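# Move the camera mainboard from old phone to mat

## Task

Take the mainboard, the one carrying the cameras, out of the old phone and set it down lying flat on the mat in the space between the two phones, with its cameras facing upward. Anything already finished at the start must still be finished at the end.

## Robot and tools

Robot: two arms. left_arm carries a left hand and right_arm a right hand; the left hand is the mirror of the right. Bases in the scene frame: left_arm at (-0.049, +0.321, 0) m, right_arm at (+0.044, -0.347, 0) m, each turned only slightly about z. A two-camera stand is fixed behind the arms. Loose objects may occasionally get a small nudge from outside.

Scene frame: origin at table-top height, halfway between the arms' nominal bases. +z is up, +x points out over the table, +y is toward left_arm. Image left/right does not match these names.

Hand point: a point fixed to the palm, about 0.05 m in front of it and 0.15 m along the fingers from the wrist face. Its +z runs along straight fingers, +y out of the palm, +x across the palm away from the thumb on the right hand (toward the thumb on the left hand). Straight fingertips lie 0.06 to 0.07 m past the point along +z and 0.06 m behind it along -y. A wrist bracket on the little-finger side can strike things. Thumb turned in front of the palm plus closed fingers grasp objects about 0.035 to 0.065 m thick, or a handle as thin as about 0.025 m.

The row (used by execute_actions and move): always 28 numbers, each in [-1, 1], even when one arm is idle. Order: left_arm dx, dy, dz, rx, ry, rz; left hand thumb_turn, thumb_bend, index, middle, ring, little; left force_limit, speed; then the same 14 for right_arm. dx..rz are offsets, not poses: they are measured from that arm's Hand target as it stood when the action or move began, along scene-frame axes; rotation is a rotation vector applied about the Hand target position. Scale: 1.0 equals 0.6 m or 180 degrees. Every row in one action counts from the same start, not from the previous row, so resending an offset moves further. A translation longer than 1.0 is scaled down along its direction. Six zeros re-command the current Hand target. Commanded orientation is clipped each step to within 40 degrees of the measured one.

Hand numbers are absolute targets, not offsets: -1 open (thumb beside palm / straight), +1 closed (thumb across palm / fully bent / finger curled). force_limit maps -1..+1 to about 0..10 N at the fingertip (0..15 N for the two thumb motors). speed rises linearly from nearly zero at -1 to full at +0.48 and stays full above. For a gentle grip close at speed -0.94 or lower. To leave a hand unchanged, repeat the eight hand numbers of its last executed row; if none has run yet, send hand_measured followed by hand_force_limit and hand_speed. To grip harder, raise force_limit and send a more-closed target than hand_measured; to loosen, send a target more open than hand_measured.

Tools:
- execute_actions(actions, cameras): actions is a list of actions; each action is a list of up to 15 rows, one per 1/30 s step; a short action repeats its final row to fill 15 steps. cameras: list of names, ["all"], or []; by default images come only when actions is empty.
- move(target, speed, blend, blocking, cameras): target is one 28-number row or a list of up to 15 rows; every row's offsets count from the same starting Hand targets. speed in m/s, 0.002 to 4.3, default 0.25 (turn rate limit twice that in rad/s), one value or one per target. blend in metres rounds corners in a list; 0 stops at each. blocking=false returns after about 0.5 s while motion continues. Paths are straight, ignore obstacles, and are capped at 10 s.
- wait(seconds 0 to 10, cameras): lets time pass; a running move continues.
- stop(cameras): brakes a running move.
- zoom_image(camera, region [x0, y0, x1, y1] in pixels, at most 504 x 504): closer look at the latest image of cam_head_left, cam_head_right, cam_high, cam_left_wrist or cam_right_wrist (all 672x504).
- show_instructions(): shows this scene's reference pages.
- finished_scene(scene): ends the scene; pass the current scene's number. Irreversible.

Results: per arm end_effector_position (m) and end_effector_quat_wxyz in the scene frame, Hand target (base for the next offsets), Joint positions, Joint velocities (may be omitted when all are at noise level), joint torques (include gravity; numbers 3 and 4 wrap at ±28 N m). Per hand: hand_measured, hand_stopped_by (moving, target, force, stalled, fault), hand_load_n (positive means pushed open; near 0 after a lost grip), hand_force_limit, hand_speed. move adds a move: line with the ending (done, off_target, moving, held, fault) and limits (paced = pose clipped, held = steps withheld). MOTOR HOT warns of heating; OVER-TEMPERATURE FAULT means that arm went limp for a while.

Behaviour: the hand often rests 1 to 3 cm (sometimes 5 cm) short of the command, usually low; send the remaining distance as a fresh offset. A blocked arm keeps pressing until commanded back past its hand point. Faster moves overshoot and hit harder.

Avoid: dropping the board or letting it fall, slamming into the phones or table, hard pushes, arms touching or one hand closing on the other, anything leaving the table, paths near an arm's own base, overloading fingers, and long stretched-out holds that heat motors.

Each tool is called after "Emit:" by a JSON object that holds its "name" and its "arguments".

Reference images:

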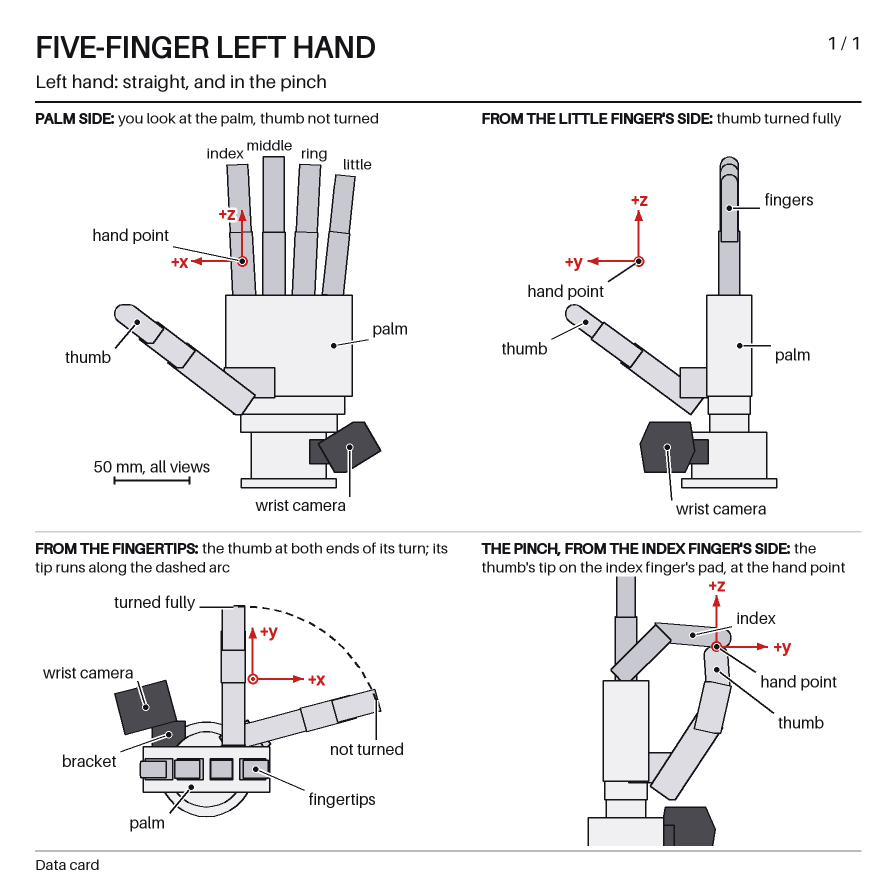

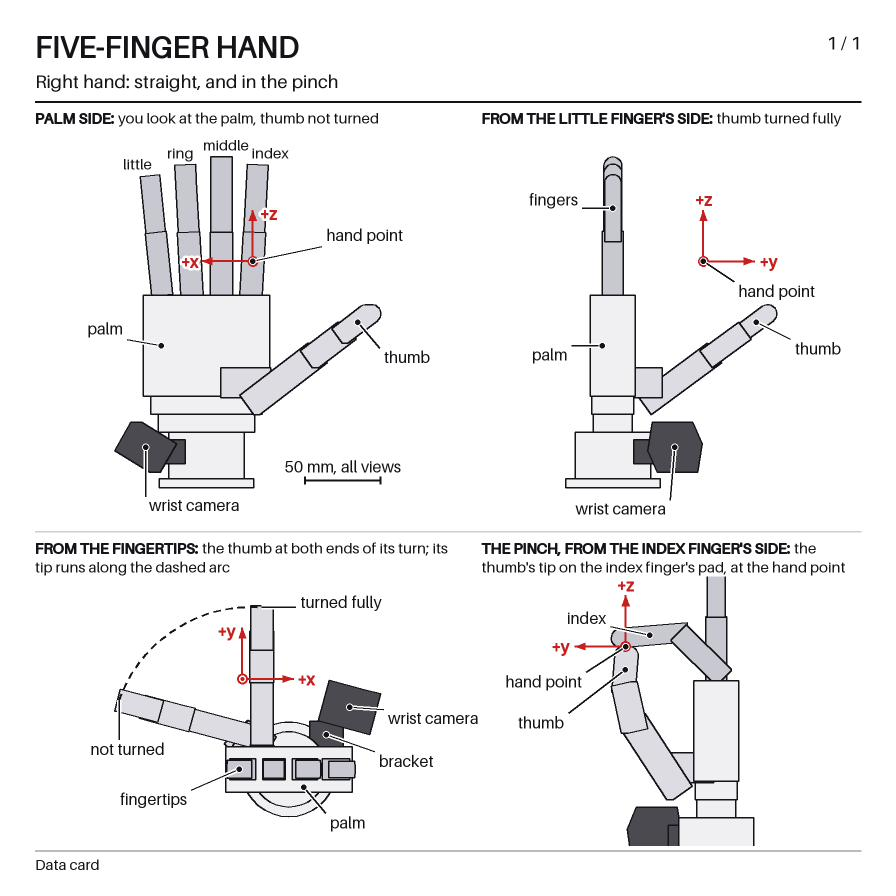

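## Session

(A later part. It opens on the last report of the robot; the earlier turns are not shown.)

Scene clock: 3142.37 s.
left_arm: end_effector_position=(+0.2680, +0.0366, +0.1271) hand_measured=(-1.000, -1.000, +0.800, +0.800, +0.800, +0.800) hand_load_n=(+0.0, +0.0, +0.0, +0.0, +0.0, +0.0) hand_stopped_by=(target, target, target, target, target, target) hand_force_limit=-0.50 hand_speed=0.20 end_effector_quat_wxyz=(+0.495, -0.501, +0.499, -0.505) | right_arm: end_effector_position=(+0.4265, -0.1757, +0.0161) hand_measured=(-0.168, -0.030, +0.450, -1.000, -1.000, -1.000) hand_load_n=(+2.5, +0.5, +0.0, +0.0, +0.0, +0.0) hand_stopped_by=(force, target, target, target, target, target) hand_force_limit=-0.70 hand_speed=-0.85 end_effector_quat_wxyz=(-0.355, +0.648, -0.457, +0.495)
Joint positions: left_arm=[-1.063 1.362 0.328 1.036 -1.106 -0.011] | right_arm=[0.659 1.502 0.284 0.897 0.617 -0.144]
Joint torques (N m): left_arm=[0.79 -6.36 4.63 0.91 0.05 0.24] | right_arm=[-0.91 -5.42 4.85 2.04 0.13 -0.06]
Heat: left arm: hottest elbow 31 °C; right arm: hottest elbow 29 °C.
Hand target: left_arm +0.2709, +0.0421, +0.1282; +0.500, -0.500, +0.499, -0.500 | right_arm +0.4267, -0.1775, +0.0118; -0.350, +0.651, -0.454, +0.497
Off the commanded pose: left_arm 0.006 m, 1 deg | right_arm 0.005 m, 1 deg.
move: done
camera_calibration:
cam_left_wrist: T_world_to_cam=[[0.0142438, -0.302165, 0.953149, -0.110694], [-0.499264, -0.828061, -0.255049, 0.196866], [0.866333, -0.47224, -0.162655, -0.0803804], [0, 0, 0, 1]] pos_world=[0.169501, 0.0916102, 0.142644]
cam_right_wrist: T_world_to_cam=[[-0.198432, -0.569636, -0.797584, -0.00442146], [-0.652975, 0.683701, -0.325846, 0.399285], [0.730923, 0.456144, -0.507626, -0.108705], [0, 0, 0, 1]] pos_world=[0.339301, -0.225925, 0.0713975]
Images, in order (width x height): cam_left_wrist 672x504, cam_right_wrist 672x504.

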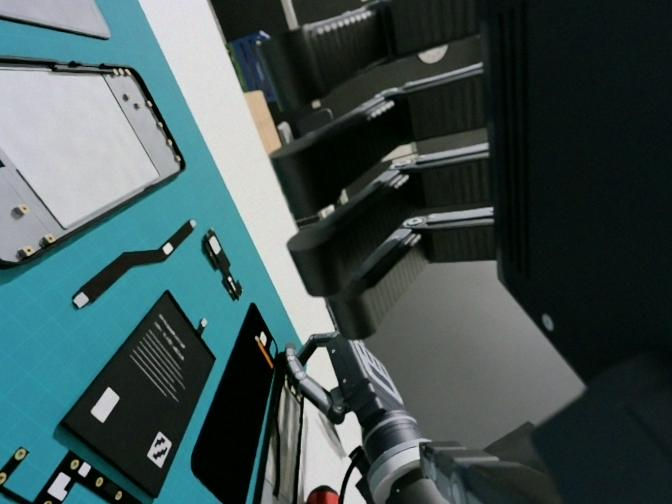

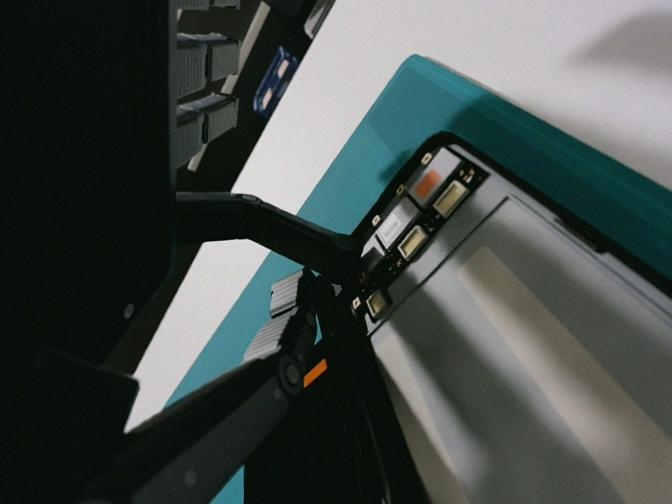

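Emit:
{"name": "move", "arguments": {"target": [[0,0.0,0,0,0,0,-1,-1,0.8,0.8,0.8,0.8,-0.5,0.2, 0,0,0,0,0,0,0.15,-0.03,0.45,-1,-1,-1,-0.35,-0.85]], "speed": 0.05, "cameras": ["cam_right_wrist"]}}

Emit:
{"name": "zoom_image", "arguments": {"camera": "cam_right_wrist", "region": [280, 200, 420, 340]}}

Scene clock: 3155.63 s.
left_arm: end_effector_position=(+0.2680, +0.0366, +0.1271) hand_measured=(-1.000, -1.000, +0.800, +0.800, +0.800, +0.800) hand_load_n=(+0.0, +0.0, +0.0, +0.0, +0.0, +0.0) hand_stopped_by=(target, target, target, target, target, target) hand_force_limit=-0.50 hand_speed=0.20 end_effector_quat_wxyz=(+0.495, -0.501, +0.499, -0.505) | right_arm: end_effector_position=(+0.4267, -0.1756, +0.0166) hand_measured=(-0.132, -0.030, +0.450, -1.000, -1.000, -1.000) hand_load_n=(+6.0, +1.5, -0.5, +0.0, +0.0, +0.0) hand_stopped_by=(force, target, target, target, target, target) hand_force_limit=-0.35 hand_speed=-0.85 end_effector_quat_wxyz=(-0.356, +0.647, -0.457, +0.496)
Joint positions: left_arm=[-1.063 1.362 0.328 1.036 -1.106 -0.011] | right_arm=[0.659 1.502 0.284 0.899 0.618 -0.144]
Joint torques (N m): left_arm=[0.67 -6.36 4.62 0.94 0.06 0.26] | right_arm=[-0.91 -5.42 4.85 1.94 0.13 -0.06]
Heat: left arm: hottest elbow 31 °C; right arm: hottest elbow 29 °C.
Hand target: left_arm +0.2709, +0.0421, +0.1282; +0.500, -0.500, +0.499, -0.500 | right_arm +0.4267, -0.1775, +0.0118; -0.349, +0.651, -0.454, +0.497
Off the commanded pose: left_arm 0.006 m, 1 deg | right_arm 0.005 m, 1 deg.
move: done
camera_calibration:
cam_right_wrist: T_world_to_cam=[[-0.197147, -0.568483, -0.798724, -0.0041791], [-0.65211, 0.684384, -0.326144, 0.399327], [0.732042, 0.456558, -0.505638, -0.109172], [0, 0, 0, 1]] pos_world=[0.3395, -0.225826, 0.0716987]
Images, in order (width x height): cam_right_wrist 672x504.

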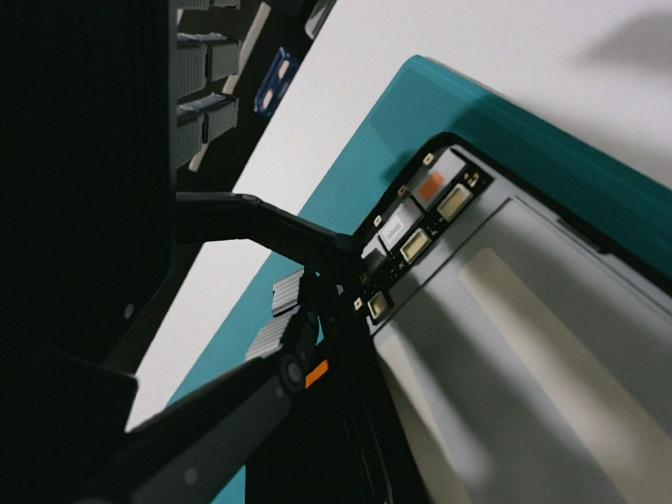

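Scaled by 3.600 from the camera's 672x504 image, which has a finer 960x720 frame.

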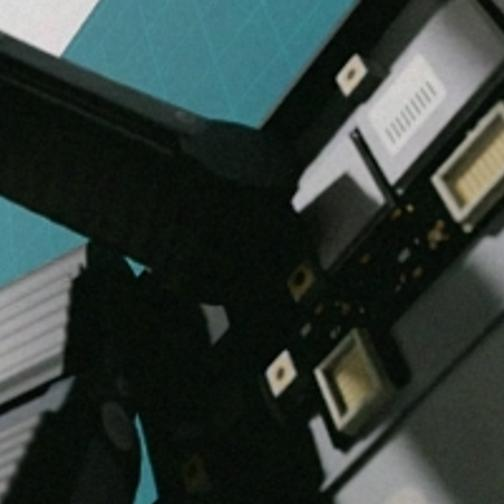

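Emit:
{"name": "move", "arguments": {"target": [[0,0.0,0,0,0,0,-1,-1,0.8,0.8,0.8,0.8,-0.5,0.2, 0,0.003,0.042,0,0,0,0.15,-0.03,0.45,-1,-1,-1,-0.35,-0.85]], "speed": 0.03, "cameras": ["cam_right_wrist","cam_left_wrist"]}}

Emit:
{"name": "zoom_image", "arguments": {"camera": "cam_right_wrist", "region": [280, 150, 480, 340]}}

Emit:
{"name": "zoom_image", "arguments": {"camera": "cam_left_wrist", "region": [250, 310, 370, 430]}}

Scene clock: 3165.07 s.
left_arm: end_effector_position=(+0.2680, +0.0366, +0.1271) hand_measured=(-1.000, -1.000, +0.800, +0.800, +0.800, +0.800) hand_load_n=(-0.5, +0.0, +0.0, +0.0, +0.0, +0.0) hand_stopped_by=(target, target, target, target, target, target) hand_force_limit=-0.50 hand_speed=0.20 end_effector_quat_wxyz=(+0.495, -0.501, +0.499, -0.505) | right_arm: end_effector_position=(+0.4217, -0.1800, +0.0305) hand_measured=(-0.130, -0.030, +0.450, -1.000, -1.000, -1.000) hand_load_n=(+0.0, +0.0, +0.0, +0.0, +0.0, +0.0) hand_stopped_by=(force, target, target, target, target, target) hand_force_limit=-0.35 hand_speed=-0.85 end_effector_quat_wxyz=(-0.347, +0.653, -0.458, +0.494)
Joint positions: left_arm=[-1.063 1.362 0.328 1.036 -1.106 -0.011] | right_arm=[0.659 1.397 0.284 0.773 0.62 -0.144]
Joint torques (N m): left_arm=[0.67 -6.3 4.6 0.92 0.05 0.26] | right_arm=[-0.44 -6.71 6.98 1.06 0.23 -0.04]
Heat: left arm: hottest elbow 31 °C; right arm: hottest elbow 29 °C.
Hand target: left_arm +0.2709, +0.0421, +0.1282; +0.500, -0.500, +0.499, -0.500 | right_arm +0.4267, -0.1757, +0.0370; -0.350, +0.651, -0.454, +0.497
Off the commanded pose: left_arm 0.006 m, 1 deg | right_arm 0.009 m, 1 deg.
move: done
camera_calibration:
cam_left_wrist: T_world_to_cam=[[0.0142438, -0.302165, 0.953149, -0.110694], [-0.499264, -0.828061, -0.255049, 0.196866], [0.866333, -0.47224, -0.162655, -0.0803804], [0, 0, 0, 1]] pos_world=[0.169501, 0.0916102, 0.142644]
cam_right_wrist: T_world_to_cam=[[-0.211432, -0.578613, -0.78772, 0.00717888], [-0.655642, 0.681674, -0.324737, 0.404541], [0.724866, 0.447802, -0.523491, -0.0944372], [0, 0, 0, 1]] pos_world=[0.335206, -0.229322, 0.0875875]
Images, in order (width x height): cam_left_wrist 672x504, cam_right_wrist 672x504.

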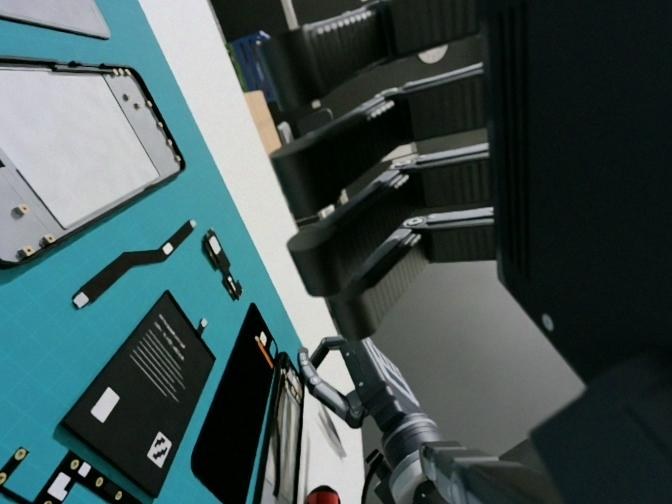

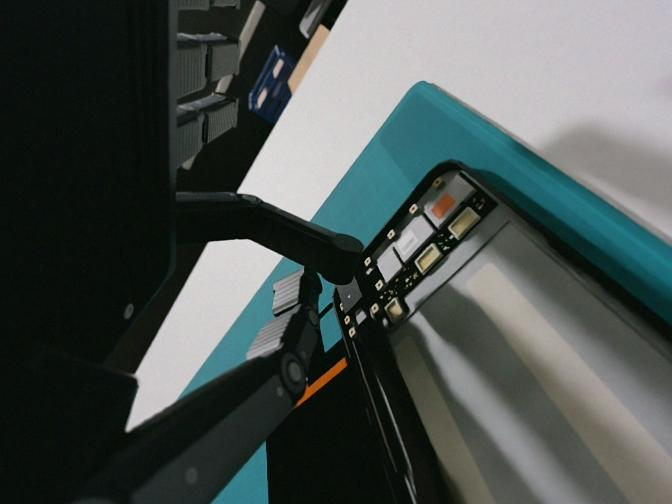

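Scaled by 2.520 from the camera's 672x504 image, which has a finer 960x720 frame.

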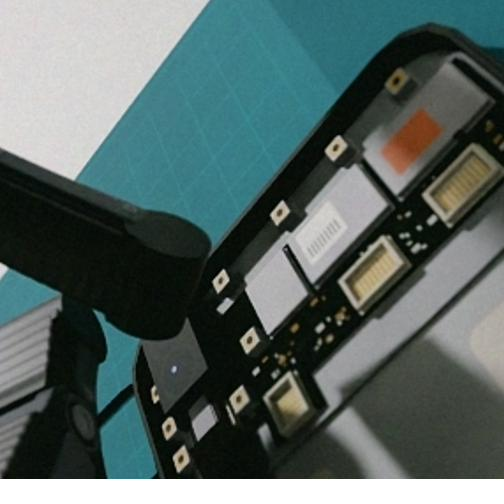

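Scaled by 4.200 from the camera's 672x504 image, which has a finer 960x720 frame.

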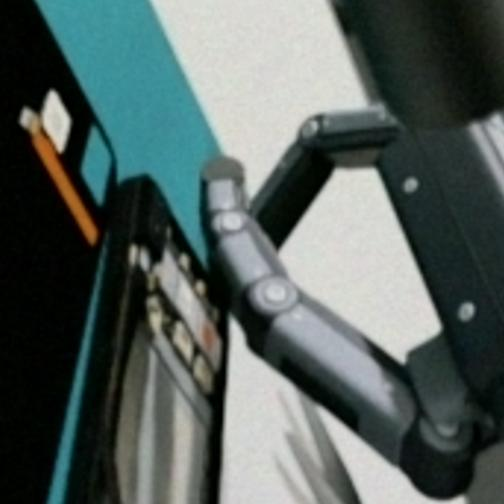

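Emit:
{"name": "move", "arguments": {"target": [[0,0.0,0,0,0,0,-1,-1,0.8,0.8,0.8,0.8,-0.5,0.2, 0,0.0,0.05,0,0,0,0.1,0.05,-1,0.35,-1,-1,-0.5,0.0],[0,0.0,0,0,0,0,-1,-1,0.8,0.8,0.8,0.8,-0.5,0.2, -0.006,0.037,0.012,0.0483,0,-0.0129,0.1,0.05,-1,0.35,-1,-1,-0.5,0.0]], "speed": 0.06, "cameras": ["cam_right_wrist","cam_left_wrist"]}}

Emit:
{"name": "zoom_image", "arguments": {"camera": "cam_right_wrist", "region": [280, 150, 440, 340]}}

Scene clock: 3234.60 s.
left_arm: end_effector_position=(+0.2680, +0.0366, +0.1271) hand_measured=(-1.000, -1.000, +0.800, +0.800, +0.800, +0.800) hand_load_n=(+0.0, +0.0, +0.0, +0.0, +0.0, +0.0) hand_stopped_by=(target, target, target, target, target, target) hand_force_limit=-0.50 hand_speed=0.20 end_effector_quat_wxyz=(+0.495, -0.501, +0.499, -0.505) | right_arm: end_effector_position=(+0.4156, -0.1653, +0.0379) hand_measured=(-0.008, +0.046, -1.000, +0.350, -1.000, -1.000) hand_load_n=(+0.0, +0.0, +0.0, +0.0, +0.0, +0.0) hand_stopped_by=(force, force, target, target, target, target) hand_force_limit=-0.50 hand_speed=0.00 end_effector_quat_wxyz=(-0.374, +0.622, -0.502, +0.470)
Joint positions: left_arm=[-1.063 1.362 0.328 1.036 -1.106 -0.011] | right_arm=[0.695 1.355 0.291 0.705 0.661 0.006]
Joint torques (N m): left_arm=[0.56 -6.24 4.62 0.94 0.06 0.25] | right_arm=[0.26 -4.6 7.97 2.06 0.25 0.21]
Heat: left arm: hottest elbow 31 °C; right arm: hottest elbow 30 °C.
Hand target: left_arm +0.2709, +0.0421, +0.1282; +0.500, -0.500, +0.499, -0.500 | right_arm +0.4231, -0.1535, +0.0441; -0.388, +0.614, -0.504, +0.468
Off the commanded pose: left_arm 0.006 m, 1 deg | right_arm 0.015 m, 2 deg.
move: off_target (right_arm)
camera_calibration:
cam_left_wrist: T_world_to_cam=[[0.0142438, -0.302165, 0.953149, -0.110694], [-0.499264, -0.828061, -0.255049, 0.196866], [0.866333, -0.47224, -0.162655, -0.0803804], [0, 0, 0, 1]] pos_world=[0.169501, 0.0916102, 0.142644]
cam_right_wrist: T_world_to_cam=[[-0.238997, -0.468933, -0.850284, 0.0521675], [-0.626893, 0.743233, -0.233687, 0.387786], [0.741543, 0.477186, -0.471601, -0.0967707], [0, 0, 0, 1]] pos_world=[0.327327, -0.217574, 0.0893406]
Images, in order (width x height): cam_left_wrist 672x504, cam_right_wrist 672x504.

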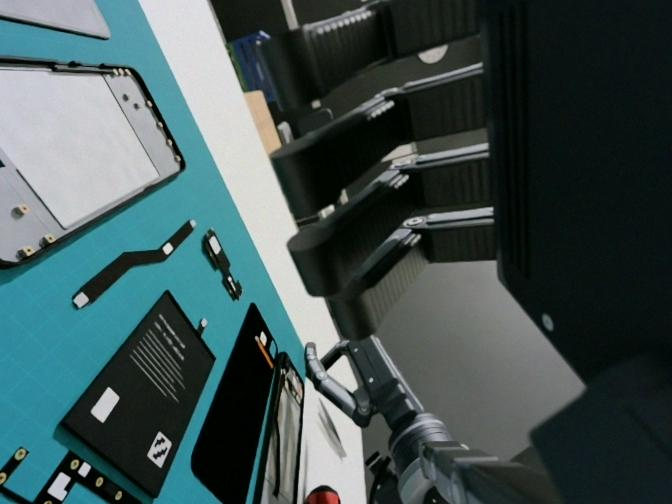

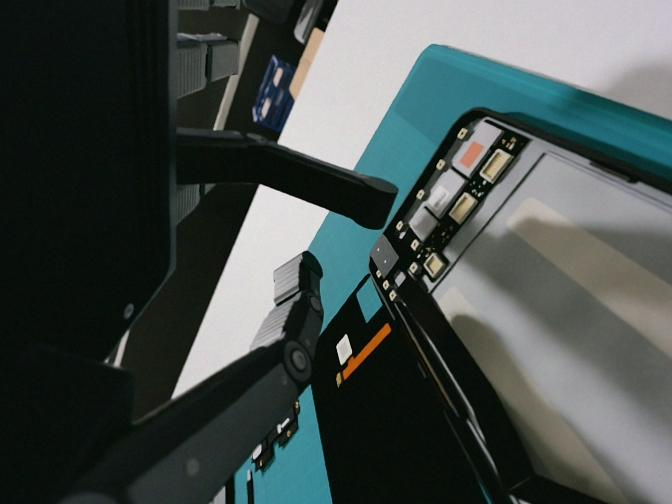

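Scaled by 2.653 from the camera's 672x504 image, which has a finer 960x720 frame.

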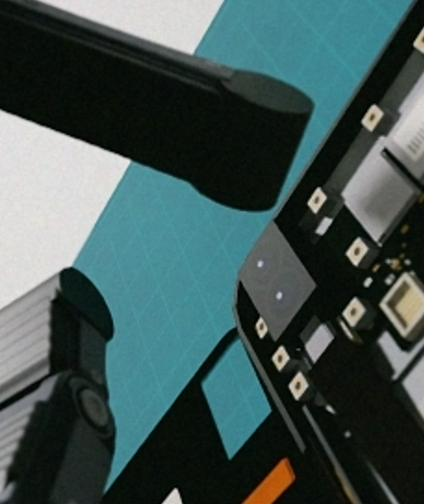

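Emit:
{"name": "move", "arguments": {"target": [[0,0.0,0,0,0,0,-1,-1,0.8,0.8,0.8,0.8,-0.5,0.2, 0.013,0.013,0.0,0,0,0,0.1,0.05,-1,0.45,-1,-1,-0.5,-0.3]], "speed": 0.06, "cameras": ["cam_right_wrist"]}}

Emit:
{"name": "zoom_image", "arguments": {"camera": "cam_right_wrist", "region": [280, 150, 440, 310]}}

Scene clock: 3253.67 s.
left_arm: end_effector_position=(+0.2680, +0.0366, +0.1271) hand_measured=(-1.000, -1.000, +0.800, +0.800, +0.800, +0.800) hand_load_n=(-0.5, +0.0, +0.0, +0.0, +0.0, +0.0) hand_stopped_by=(target, target, target, target, target, target) hand_force_limit=-0.50 hand_speed=0.20 end_effector_quat_wxyz=(+0.495, -0.501, +0.499, -0.505) | right_arm: end_effector_position=(+0.4207, -0.1596, +0.0357) hand_measured=(-0.008, +0.046, -1.000, +0.450, -1.000, -1.000) hand_load_n=(+0.0, +0.0, +0.0, +0.0, +0.0, +0.0) hand_stopped_by=(force, force, target, target, target, target) hand_force_limit=-0.50 hand_speed=-0.30 end_effector_quat_wxyz=(-0.372, +0.624, -0.502, +0.470)
Joint positions: left_arm=[-1.063 1.362 0.328 1.036 -1.106 -0.011] | right_arm=[0.7 1.383 0.312 0.705 0.665 0.009]
Joint torques (N m): left_arm=[0.56 -6.24 4.57 0.94 0.06 0.25] | right_arm=[0.21 -4.66 8.54 2 0.26 0.2]
Heat: left arm: hottest elbow 31 °C; right arm: hottest elbow 30 °C.
Hand target: left_arm +0.2709, +0.0421, +0.1282; +0.500, -0.500, +0.499, -0.500 | right_arm +0.4309, -0.1457, +0.0442; -0.388, +0.614, -0.504, +0.468
Off the commanded pose: left_arm 0.006 m, 1 deg | right_arm 0.019 m, 2 deg.
move: off_target (right_arm)
camera_calibration:
cam_right_wrist: T_world_to_cam=[[-0.24255, -0.471441, -0.847887, 0.0551235], [-0.627876, 0.742539, -0.233253, 0.386479], [0.739555, 0.475793, -0.47611, -0.103438], [0, 0, 0, 1]] pos_world=[0.332529, -0.211773, 0.087638]
Images, in order (width x height): cam_right_wrist 672x504.

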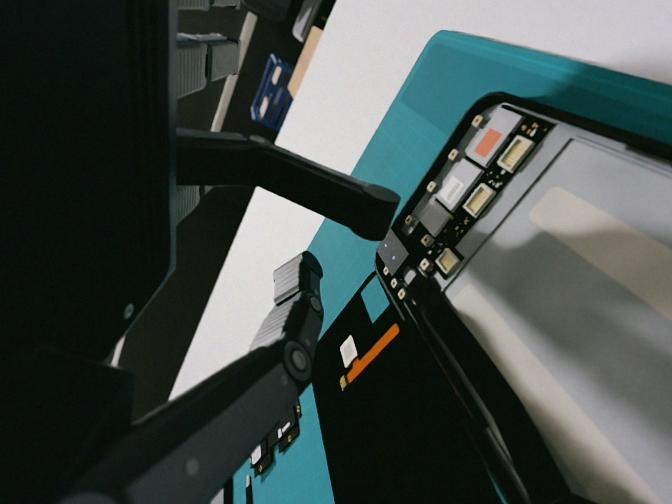

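Scaled by 3.150 from the camera's 672x504 image, which has a finer 960x720 frame.

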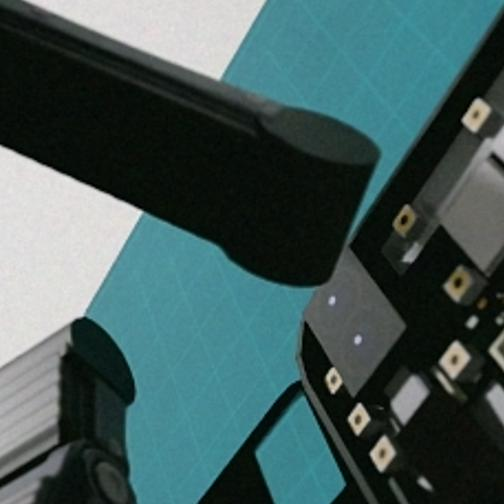

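Emit:
{"name": "move", "arguments": {"target": [[0,0.0,0,0,0,0,-1,-1,0.8,0.8,0.8,0.8,-0.5,0.2, 0.0,0.0,-0.02,0,0,0,0.15,-0.07,-1,0.45,-1,-1,-0.5,-0.3]], "speed": 0.06, "cameras": ["cam_right_wrist"]}}

Emit:
{"name": "zoom_image", "arguments": {"camera": "cam_right_wrist", "region": [280, 150, 440, 310]}}

Scene clock: 3279.17 s.
left_arm: end_effector_position=(+0.2680, +0.0366, +0.1271) hand_measured=(-1.000, -1.000, +0.800, +0.800, +0.800, +0.800) hand_load_n=(-0.5, +0.0, +0.0, +0.0, +0.0, +0.0) hand_stopped_by=(target, target, target, target, target, target) hand_force_limit=-0.50 hand_speed=0.20 end_effector_quat_wxyz=(+0.495, -0.501, +0.499, -0.505) | right_arm: end_effector_position=(+0.4232, -0.1574, +0.0266) hand_measured=(+0.150, -0.070, -1.000, +0.450, -1.000, -1.000) hand_load_n=(+0.0, +0.0, +0.0, +0.0, +0.0, +0.0) hand_stopped_by=(target, target, target, target, target, target) hand_force_limit=-0.50 hand_speed=-0.30 end_effector_quat_wxyz=(-0.374, +0.622, -0.502, +0.470)
Joint positions: left_arm=[-1.063 1.362 0.328 1.036 -1.106 -0.011] | right_arm=[0.7 1.44 0.312 0.768 0.665 0.01]
Joint torques (N m): left_arm=[0.79 -6.24 4.57 0.91 0.06 0.24] | right_arm=[0.15 -5.42 7.5 2.1 0.24 0.19]
Heat: left arm: hottest elbow 31 °C; right arm: hottest elbow 31 °C.
Hand target: left_arm +0.2709, +0.0421, +0.1282; +0.500, -0.500, +0.499, -0.500 | right_arm +0.4309, -0.1457, +0.0322; -0.388, +0.614, -0.504, +0.468
Off the commanded pose: left_arm 0.006 m, 1 deg | right_arm 0.015 m, 2 deg.
move: off_target (right_arm)
camera_calibration:
cam_right_wrist: T_world_to_cam=[[-0.238889, -0.467298, -0.851213, 0.0484129], [-0.626572, 0.743869, -0.232524, 0.384048], [0.741849, 0.477799, -0.470498, -0.111517], [0, 0, 0, 1]] pos_world=[0.334928, -0.209775, 0.0780415]
Images, in order (width x height): cam_right_wrist 672x504.

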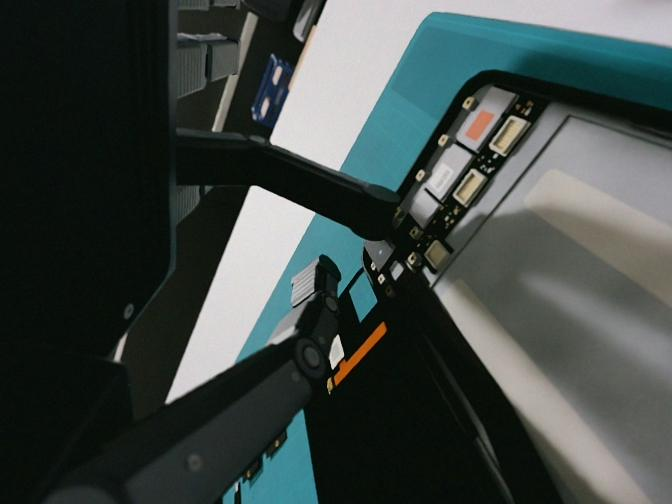

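Scaled by 3.150 from the camera's 672x504 image, which has a finer 960x720 frame.

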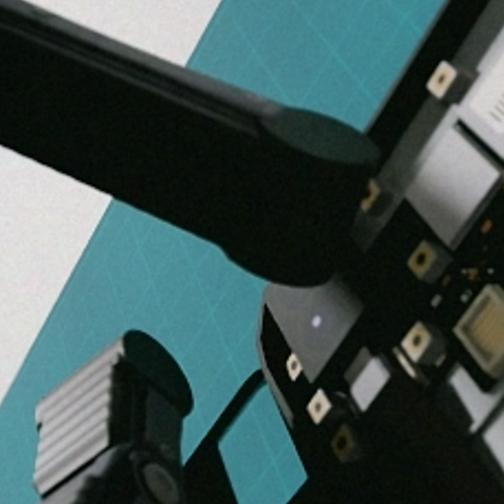

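Emit:
{"name": "move", "arguments": {"target": [[0,0.0,0,0,0,0,-1,-1,0.8,0.8,0.8,0.8,-0.5,0.2, 0.0,-0.005,-0.013,0,0,0,0.15,-0.07,-1,0.45,-1,-1,-0.5,-0.3]], "speed": 0.04, "cameras": ["cam_right_wrist"]}}

Emit:
{"name": "zoom_image", "arguments": {"camera": "cam_right_wrist", "region": [300, 180, 440, 320]}}

Scene clock: 3291.00 s.
left_arm: end_effector_position=(+0.2680, +0.0366, +0.1271) hand_measured=(-1.000, -1.000, +0.800, +0.800, +0.800, +0.800) hand_load_n=(+0.0, +0.0, +0.0, +0.0, +0.0, +0.0) hand_stopped_by=(target, target, target, target, target, target) hand_force_limit=-0.50 hand_speed=0.20 end_effector_quat_wxyz=(+0.495, -0.501, +0.499, -0.505) | right_arm: end_effector_position=(+0.4253, -0.1551, +0.0225) hand_measured=(+0.150, -0.070, -1.000, +0.450, -1.000, -1.000) hand_load_n=(+0.0, +0.0, +0.0, +0.0, +0.0, +0.0) hand_stopped_by=(target, target, target, target, target, target) hand_force_limit=-0.50 hand_speed=-0.30 end_effector_quat_wxyz=(-0.379, +0.619, -0.502, +0.470)
Joint positions: left_arm=[-1.063 1.362 0.328 1.036 -1.106 -0.011] | right_arm=[0.7 1.475 0.312 0.814 0.662 0.01]
Joint torques (N m): left_arm=[0.67 -6.24 4.6 0.92 0.07 0.25] | right_arm=[-0.62 -5.6 6.49 2.09 0.06 0.15]
Heat: left arm: hottest elbow 31 °C; right arm: hottest elbow 31 °C.
Hand target: left_arm +0.2709, +0.0421, +0.1282; +0.500, -0.500, +0.499, -0.500 | right_arm +0.4309, -0.1487, +0.0244; -0.388, +0.614, -0.504, +0.468
Off the commanded pose: left_arm 0.006 m, 1 deg | right_arm 0.009 m, 1 deg.
move: done
camera_calibration:
cam_right_wrist: T_world_to_cam=[[-0.230999, -0.461301, -0.856645, 0.0441154], [-0.626602, 0.744092, -0.231725, 0.382678], [0.744318, 0.483248, -0.460936, -0.116545], [0, 0, 0, 1]] pos_world=[0.336724, -0.208077, 0.0727473]
Images, in order (width x height): cam_right_wrist 672x504.

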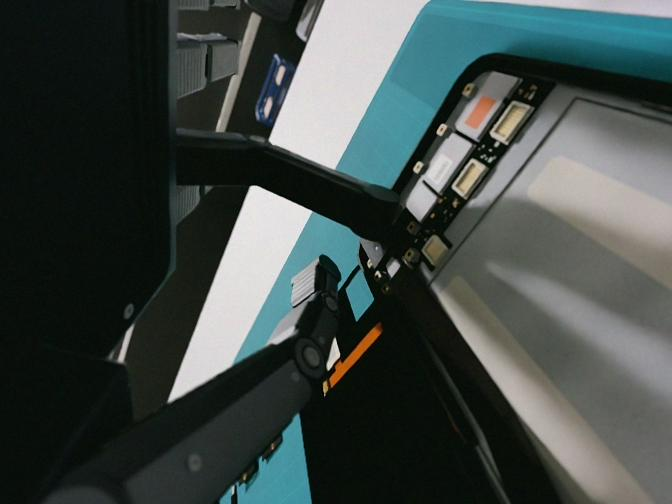

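Scaled by 3.600 from the camera's 672x504 image, which has a finer 960x720 frame.

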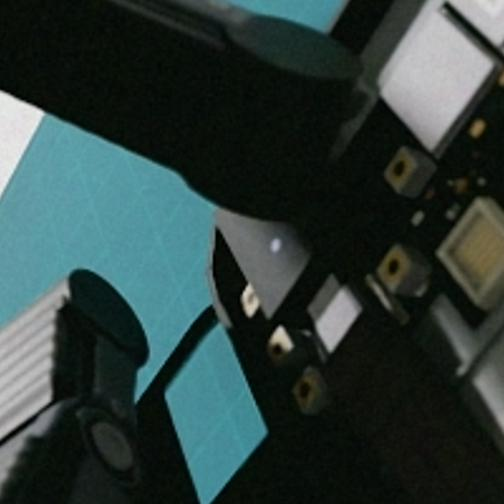

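Emit:
{"name": "move", "arguments": {"target": [[0,0.0,0,0,0,0,-1,-1,0.8,0.8,0.8,0.8,-0.5,0.2, 0.0,-0.005,0.018,0,0,0,0.15,-0.07,-1,0.45,-1,-1,-0.5,-0.3],[0,0.0,0,0,0,0,-1,-1,0.8,0.8,0.8,0.8,-0.5,0.2, -0.002,-0.022,0.018,0,0,0,0.15,-0.07,-1,0.45,-1,-1,-0.5,-0.3],[0,0.0,0,0,0,0,-1,-1,0.8,0.8,0.8,0.8,-0.5,0.2, -0.002,-0.013,0.0,0,0,0,0.15,-0.07,-1,0.45,-1,-1,-0.5,-0.3]], "speed": 0.04, "cameras": ["cam_right_wrist"]}}

Emit:
{"name": "zoom_image", "arguments": {"camera": "cam_right_wrist", "region": [300, 180, 440, 320]}}

Scene clock: 3319.07 s.
left_arm: end_effector_position=(+0.2680, +0.0366, +0.1271) hand_measured=(-1.000, -1.000, +0.800, +0.800, +0.800, +0.800) hand_load_n=(+0.0, +0.0, +0.0, +0.0, +0.0, +0.0) hand_stopped_by=(target, target, target, target, target, target) hand_force_limit=-0.50 hand_speed=0.20 end_effector_quat_wxyz=(+0.495, -0.501, +0.499, -0.505) | right_arm: end_effector_position=(+0.4307, -0.1583, +0.0276) hand_measured=(+0.150, -0.070, -1.000, +0.450, -1.000, -1.000) hand_load_n=(+0.0, +0.0, +0.0, +0.0, +0.0, +0.0) hand_stopped_by=(target, target, target, target, target, target) hand_force_limit=-0.50 hand_speed=-0.30 end_effector_quat_wxyz=(-0.387, +0.613, -0.505, +0.469)
Joint positions: left_arm=[-1.063 1.362 0.328 1.036 -1.106 -0.011] | right_arm=[0.676 1.466 0.312 0.824 0.639 0.01]
Joint torques (N m): left_arm=[0.73 -6.36 4.62 0.95 0.06 0.25] | right_arm=[-0.15 -5.71 5.27 2.1 0.23 0.07]
Heat: left arm: hottest elbow 31 °C; right arm: hottest elbow 31 °C.
Hand target: left_arm +0.2709, +0.0421, +0.1282; +0.500, -0.500, +0.499, -0.500 | right_arm +0.4298, -0.1566, +0.0245; -0.388, +0.614, -0.504, +0.468
Off the commanded pose: left_arm 0.006 m, 1 deg | right_arm 0.004 m, 0 deg.
move: done
camera_calibration:
cam_right_wrist: T_world_to_cam=[[-0.222845, -0.44517, -0.867274, 0.0476142], [-0.62295, 0.749336, -0.224566, 0.388655], [0.749849, 0.490225, -0.444304, -0.118421], [0, 0, 0, 1]] pos_world=[0.341521, -0.211984, 0.0759583]
Images, in order (width x height): cam_right_wrist 672x504.

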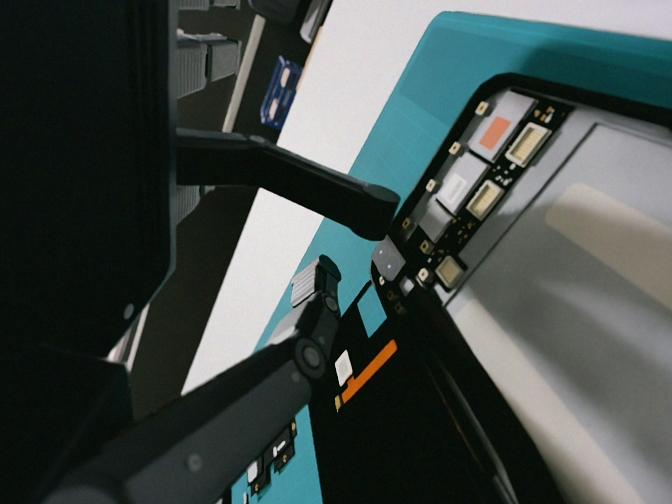

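Scaled by 3.600 from the camera's 672x504 image, which has a finer 960x720 frame.

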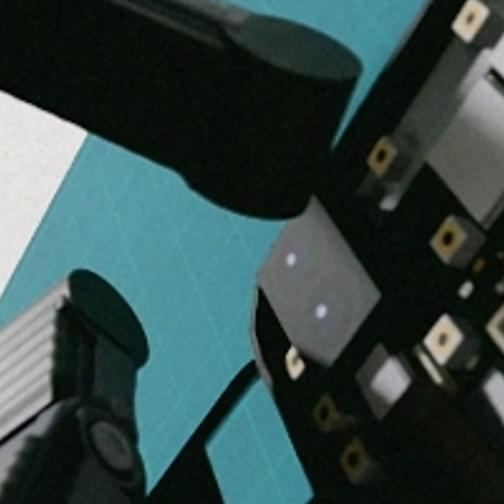

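Emit:
{"name": "move", "arguments": {"target": [[0,0.0,0,0,0,0,-1,-1,0.8,0.8,0.8,0.8,-0.5,0.2, -0.015,-0.004,0.0,0,0,0,0.15,-0.07,-1,0.45,-1,-1,-0.5,-0.3],[0,0.0,0,0,0,0,-1,-1,0.8,0.8,0.8,0.8,-0.5,0.2, -0.015,-0.005,-0.012,0,0,0,0.15,-0.07,-1,0.45,-1,-1,-0.5,-0.3]], "speed": 0.04, "cameras": ["cam_right_wrist"]}}

Emit:
{"name": "zoom_image", "arguments": {"camera": "cam_right_wrist", "region": [300, 180, 440, 320]}}

Scene clock: 3345.53 s.
left_arm: end_effector_position=(+0.2680, +0.0366, +0.1271) hand_measured=(-1.000, -1.000, +0.800, +0.800, +0.800, +0.800) hand_load_n=(-0.5, +0.0, +0.0, +0.0, +0.0, +0.0) hand_stopped_by=(target, target, target, target, target, target) hand_force_limit=-0.50 hand_speed=0.20 end_effector_quat_wxyz=(+0.495, -0.501, +0.499, -0.505) | right_arm: end_effector_position=(+0.4240, -0.1615, +0.0220) hand_measured=(+0.150, -0.070, -1.000, +0.450, -1.000, -1.000) hand_load_n=(+0.0, +0.0, +0.0, +0.0, +0.0, +0.0) hand_stopped_by=(target, target, target, target, target, target) hand_force_limit=-0.50 hand_speed=-0.30 end_effector_quat_wxyz=(-0.387, +0.611, -0.504, +0.471)
Joint positions: left_arm=[-1.063 1.362 0.328 1.036 -1.106 -0.011] | right_arm=[0.685 1.483 0.29 0.865 0.651 0.01]
Joint torques (N m): left_arm=[0.79 -6.3 4.55 0.94 0.04 0.25] | right_arm=[0.09 -5.48 4.6 2.14 0.18 0.12]
Heat: left arm: hottest elbow 31 °C; right arm: hottest elbow 30 °C.
Hand target: left_arm +0.2709, +0.0421, +0.1282; +0.500, -0.500, +0.499, -0.500 | right_arm +0.4208, -0.1594, +0.0173; -0.388, +0.614, -0.504, +0.468
Off the commanded pose: left_arm 0.006 m, 1 deg | right_arm 0.006 m, 0 deg.
move: done
camera_calibration:
cam_right_wrist: T_world_to_cam=[[-0.220622, -0.4463, -0.867261, 0.0387456], [-0.620018, 0.75057, -0.228524, 0.384727], [0.752931, 0.4873, -0.442306, -0.116126], [0, 0, 0, 1]] pos_world=[0.334521, -0.214884, 0.0701588]
Images, in order (width x height): cam_right_wrist 672x504.

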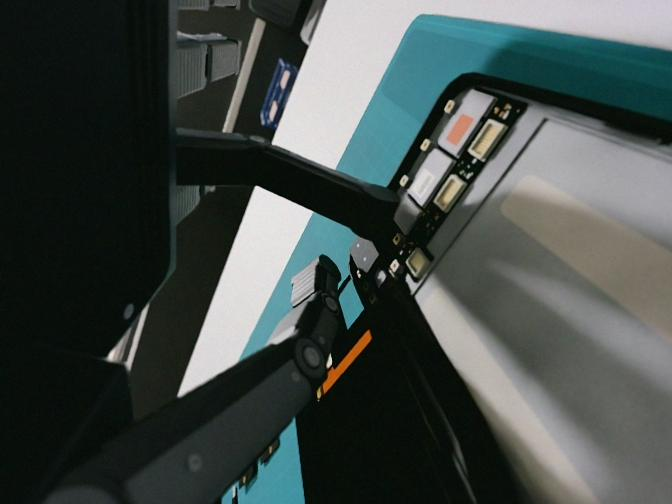

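Scaled by 3.600 from the camera's 672x504 image, which has a finer 960x720 frame.

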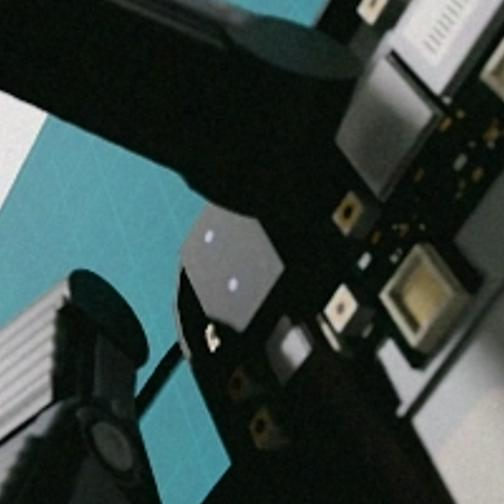

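Emit:
{"name": "move", "arguments": {"target": [[0,0.0,0,0,0,0,-1,-1,0.8,0.8,0.8,0.8,-0.5,0.2, 0.0,0.009,-0.003,0,0,0,0.15,-0.07,-1,0.45,-1,-1,-0.5,-0.3]], "speed": 0.04, "cameras": ["cam_right_wrist"]}}

Emit:
{"name": "zoom_image", "arguments": {"camera": "cam_right_wrist", "region": [300, 180, 440, 320]}}

Scene clock: 3360.60 s.
left_arm: end_effector_position=(+0.2680, +0.0366, +0.1271) hand_measured=(-1.000, -1.000, +0.800, +0.800, +0.800, +0.800) hand_load_n=(+0.0, +0.0, +0.0, +0.0, +0.0, +0.0) hand_stopped_by=(target, target, target, target, target, target) hand_force_limit=-0.50 hand_speed=0.20 end_effector_quat_wxyz=(+0.495, -0.501, +0.499, -0.505) | right_arm: end_effector_position=(+0.4211, -0.1596, +0.0174) hand_measured=(+0.150, -0.070, -1.000, +0.450, -1.000, -1.000) hand_load_n=(+0.0, +0.0, +0.0, -0.5, +0.0, +0.0) hand_stopped_by=(target, target, target, target, target, target) hand_force_limit=-0.50 hand_speed=-0.30 end_effector_quat_wxyz=(-0.382, +0.615, -0.503, +0.472)
Joint positions: left_arm=[-1.063 1.362 0.328 1.036 -1.106 -0.011] | right_arm=[0.699 1.497 0.29 0.868 0.665 0.01]
Joint torques (N m): left_arm=[0.73 -6.42 4.63 0.91 0.05 0.25] | right_arm=[0.21 -5.6 5.23 2.06 0.23 0.18]
Heat: left arm: hottest elbow 31 °C; right arm: hottest elbow 30 °C.
Hand target: left_arm +0.2709, +0.0421, +0.1282; +0.500, -0.500, +0.499, -0.500 | right_arm +0.4208, -0.1541, +0.0155; -0.388, +0.614, -0.504, +0.468
Off the commanded pose: left_arm 0.006 m, 1 deg | right_arm 0.006 m, 1 deg.
move: done
camera_calibration:
cam_right_wrist: T_world_to_cam=[[-0.225687, -0.455955, -0.860913, 0.0353656], [-0.622328, 0.747374, -0.23268, 0.38095], [0.749516, 0.483257, -0.452426, -0.115895], [0, 0, 0, 1]] pos_world=[0.331922, -0.21258, 0.0666522]
Images, in order (width x height): cam_right_wrist 672x504.

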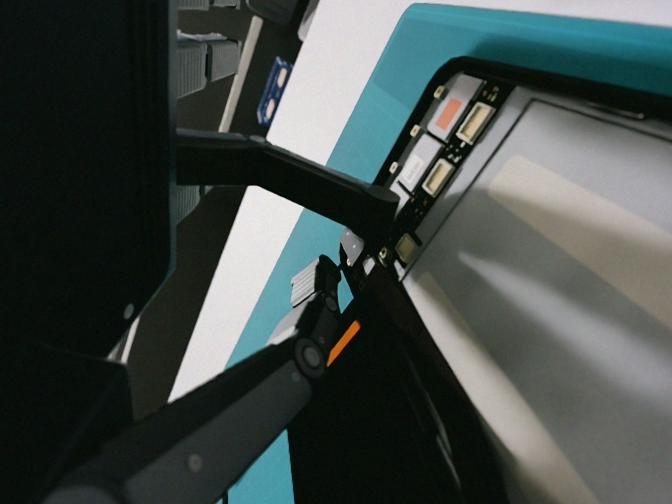

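Scaled by 3.600 from the camera's 672x504 image, which has a finer 960x720 frame.

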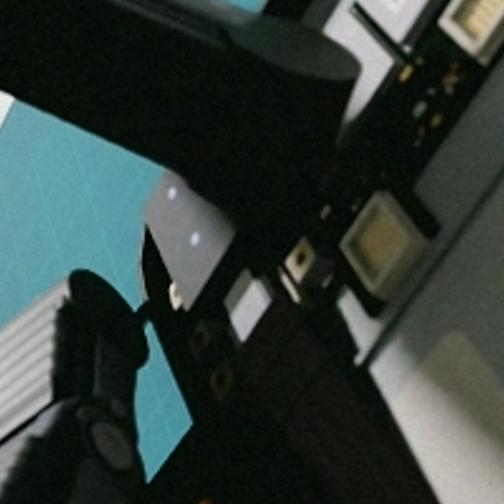

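Emit:
{"name": "move", "arguments": {"target": [[0,0.0,0,0,0,0,-1,-1,0.8,0.8,0.8,0.8,-0.5,0.2, 0.0,0.0,0,0,0,0,0.15,-0.01,-1,0.45,-1,-1,-0.5,-0.3],[0,0.0,0,0,0,0,-1,-1,0.8,0.8,0.8,0.8,-0.5,0.2, 0.0,0.0,0,0,0,0,0.8,-0.01,-1,0.45,-1,-1,-0.7,-0.85]], "speed": 0.04, "cameras": ["cam_right_wrist","cam_left_wrist"]}}

Emit:
{"name": "zoom_image", "arguments": {"camera": "cam_right_wrist", "region": [300, 180, 440, 320]}}

Emit:
{"name": "zoom_image", "arguments": {"camera": "cam_left_wrist", "region": [250, 310, 370, 430]}}

Scene clock: 3380.20 s.
left_arm: end_effector_position=(+0.2680, +0.0366, +0.1271) hand_measured=(-1.000, -1.000, +0.800, +0.800, +0.800, +0.800) hand_load_n=(+0.0, +0.0, +0.0, +0.0, +0.0, +0.0) hand_stopped_by=(target, target, target, target, target, target) hand_force_limit=-0.50 hand_speed=0.20 end_effector_quat_wxyz=(+0.495, -0.501, +0.499, -0.505) | right_arm: end_effector_position=(+0.4210, -0.1596, +0.0172) hand_measured=(+0.762, -0.010, -1.000, +0.450, -1.000, -1.000) hand_load_n=(+2.5, +1.0, +0.0, +0.0, +0.0, +0.0) hand_stopped_by=(force, target, target, target, target, target) hand_force_limit=-0.70 hand_speed=-0.85 end_effector_quat_wxyz=(-0.382, +0.615, -0.503, +0.472)
Joint positions: left_arm=[-1.063 1.362 0.328 1.036 -1.106 -0.011] | right_arm=[0.699 1.498 0.29 0.868 0.665 0.01]
Joint torques (N m): left_arm=[0.73 -6.36 4.55 0.92 0.07 0.25] | right_arm=[0.21 -5.54 5.22 2.06 0.24 0.18]
Heat: left arm: hottest elbow 30 °C; right arm: hottest elbow 29 °C.
Hand target: left_arm +0.2709, +0.0421, +0.1282; +0.500, -0.500, +0.499, -0.500 | right_arm +0.4207, -0.1541, +0.0154; -0.388, +0.614, -0.504, +0.468
Off the commanded pose: left_arm 0.006 m, 1 deg | right_arm 0.006 m, 1 deg.
move: done
camera_calibration:
cam_left_wrist: T_world_to_cam=[[0.0142438, -0.302165, 0.953149, -0.110694], [-0.499264, -0.828061, -0.255049, 0.196866], [0.866333, -0.47224, -0.162655, -0.0803804], [0, 0, 0, 1]] pos_world=[0.169501, 0.0916102, 0.142644]
cam_right_wrist: T_world_to_cam=[[-0.225838, -0.456227, -0.860729, 0.0352825], [-0.622404, 0.747278, -0.232785, 0.380801], [0.749406, 0.48315, -0.452721, -0.115881], [0, 0, 0, 1]] pos_world=[0.331822, -0.21248, 0.066552]
Images, in order (width x height): cam_left_wrist 672x504, cam_right_wrist 672x504.

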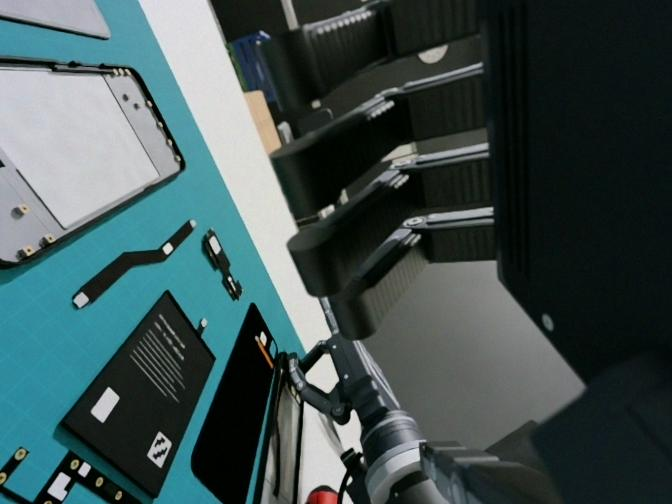

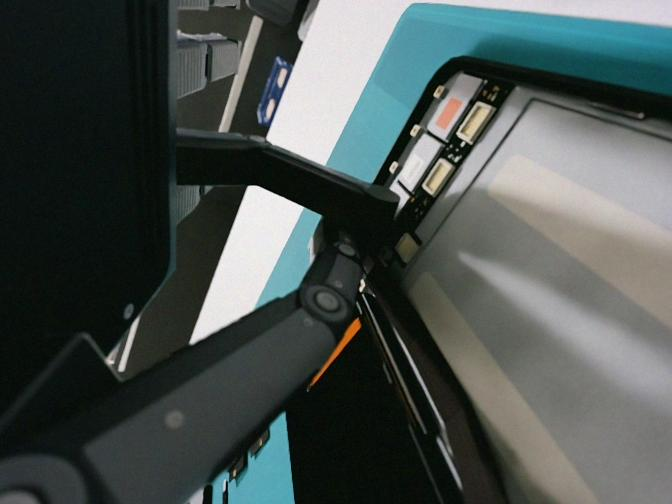

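Scaled by 3.600 from the camera's 672x504 image, which has a finer 960x720 frame.

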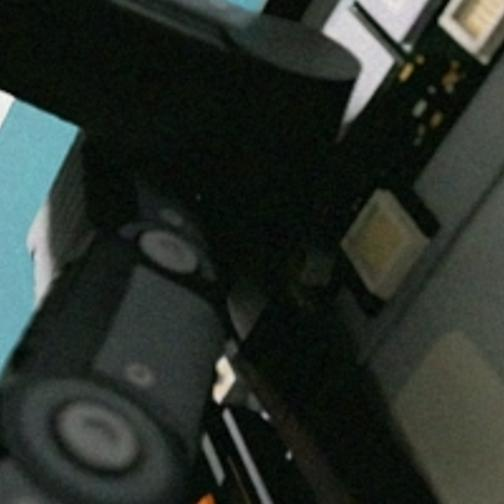

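Scaled by 4.200 from the camera's 672x504 image, which has a finer 960x720 frame.

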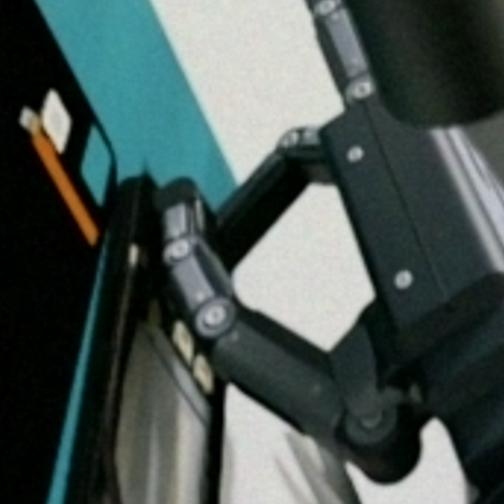

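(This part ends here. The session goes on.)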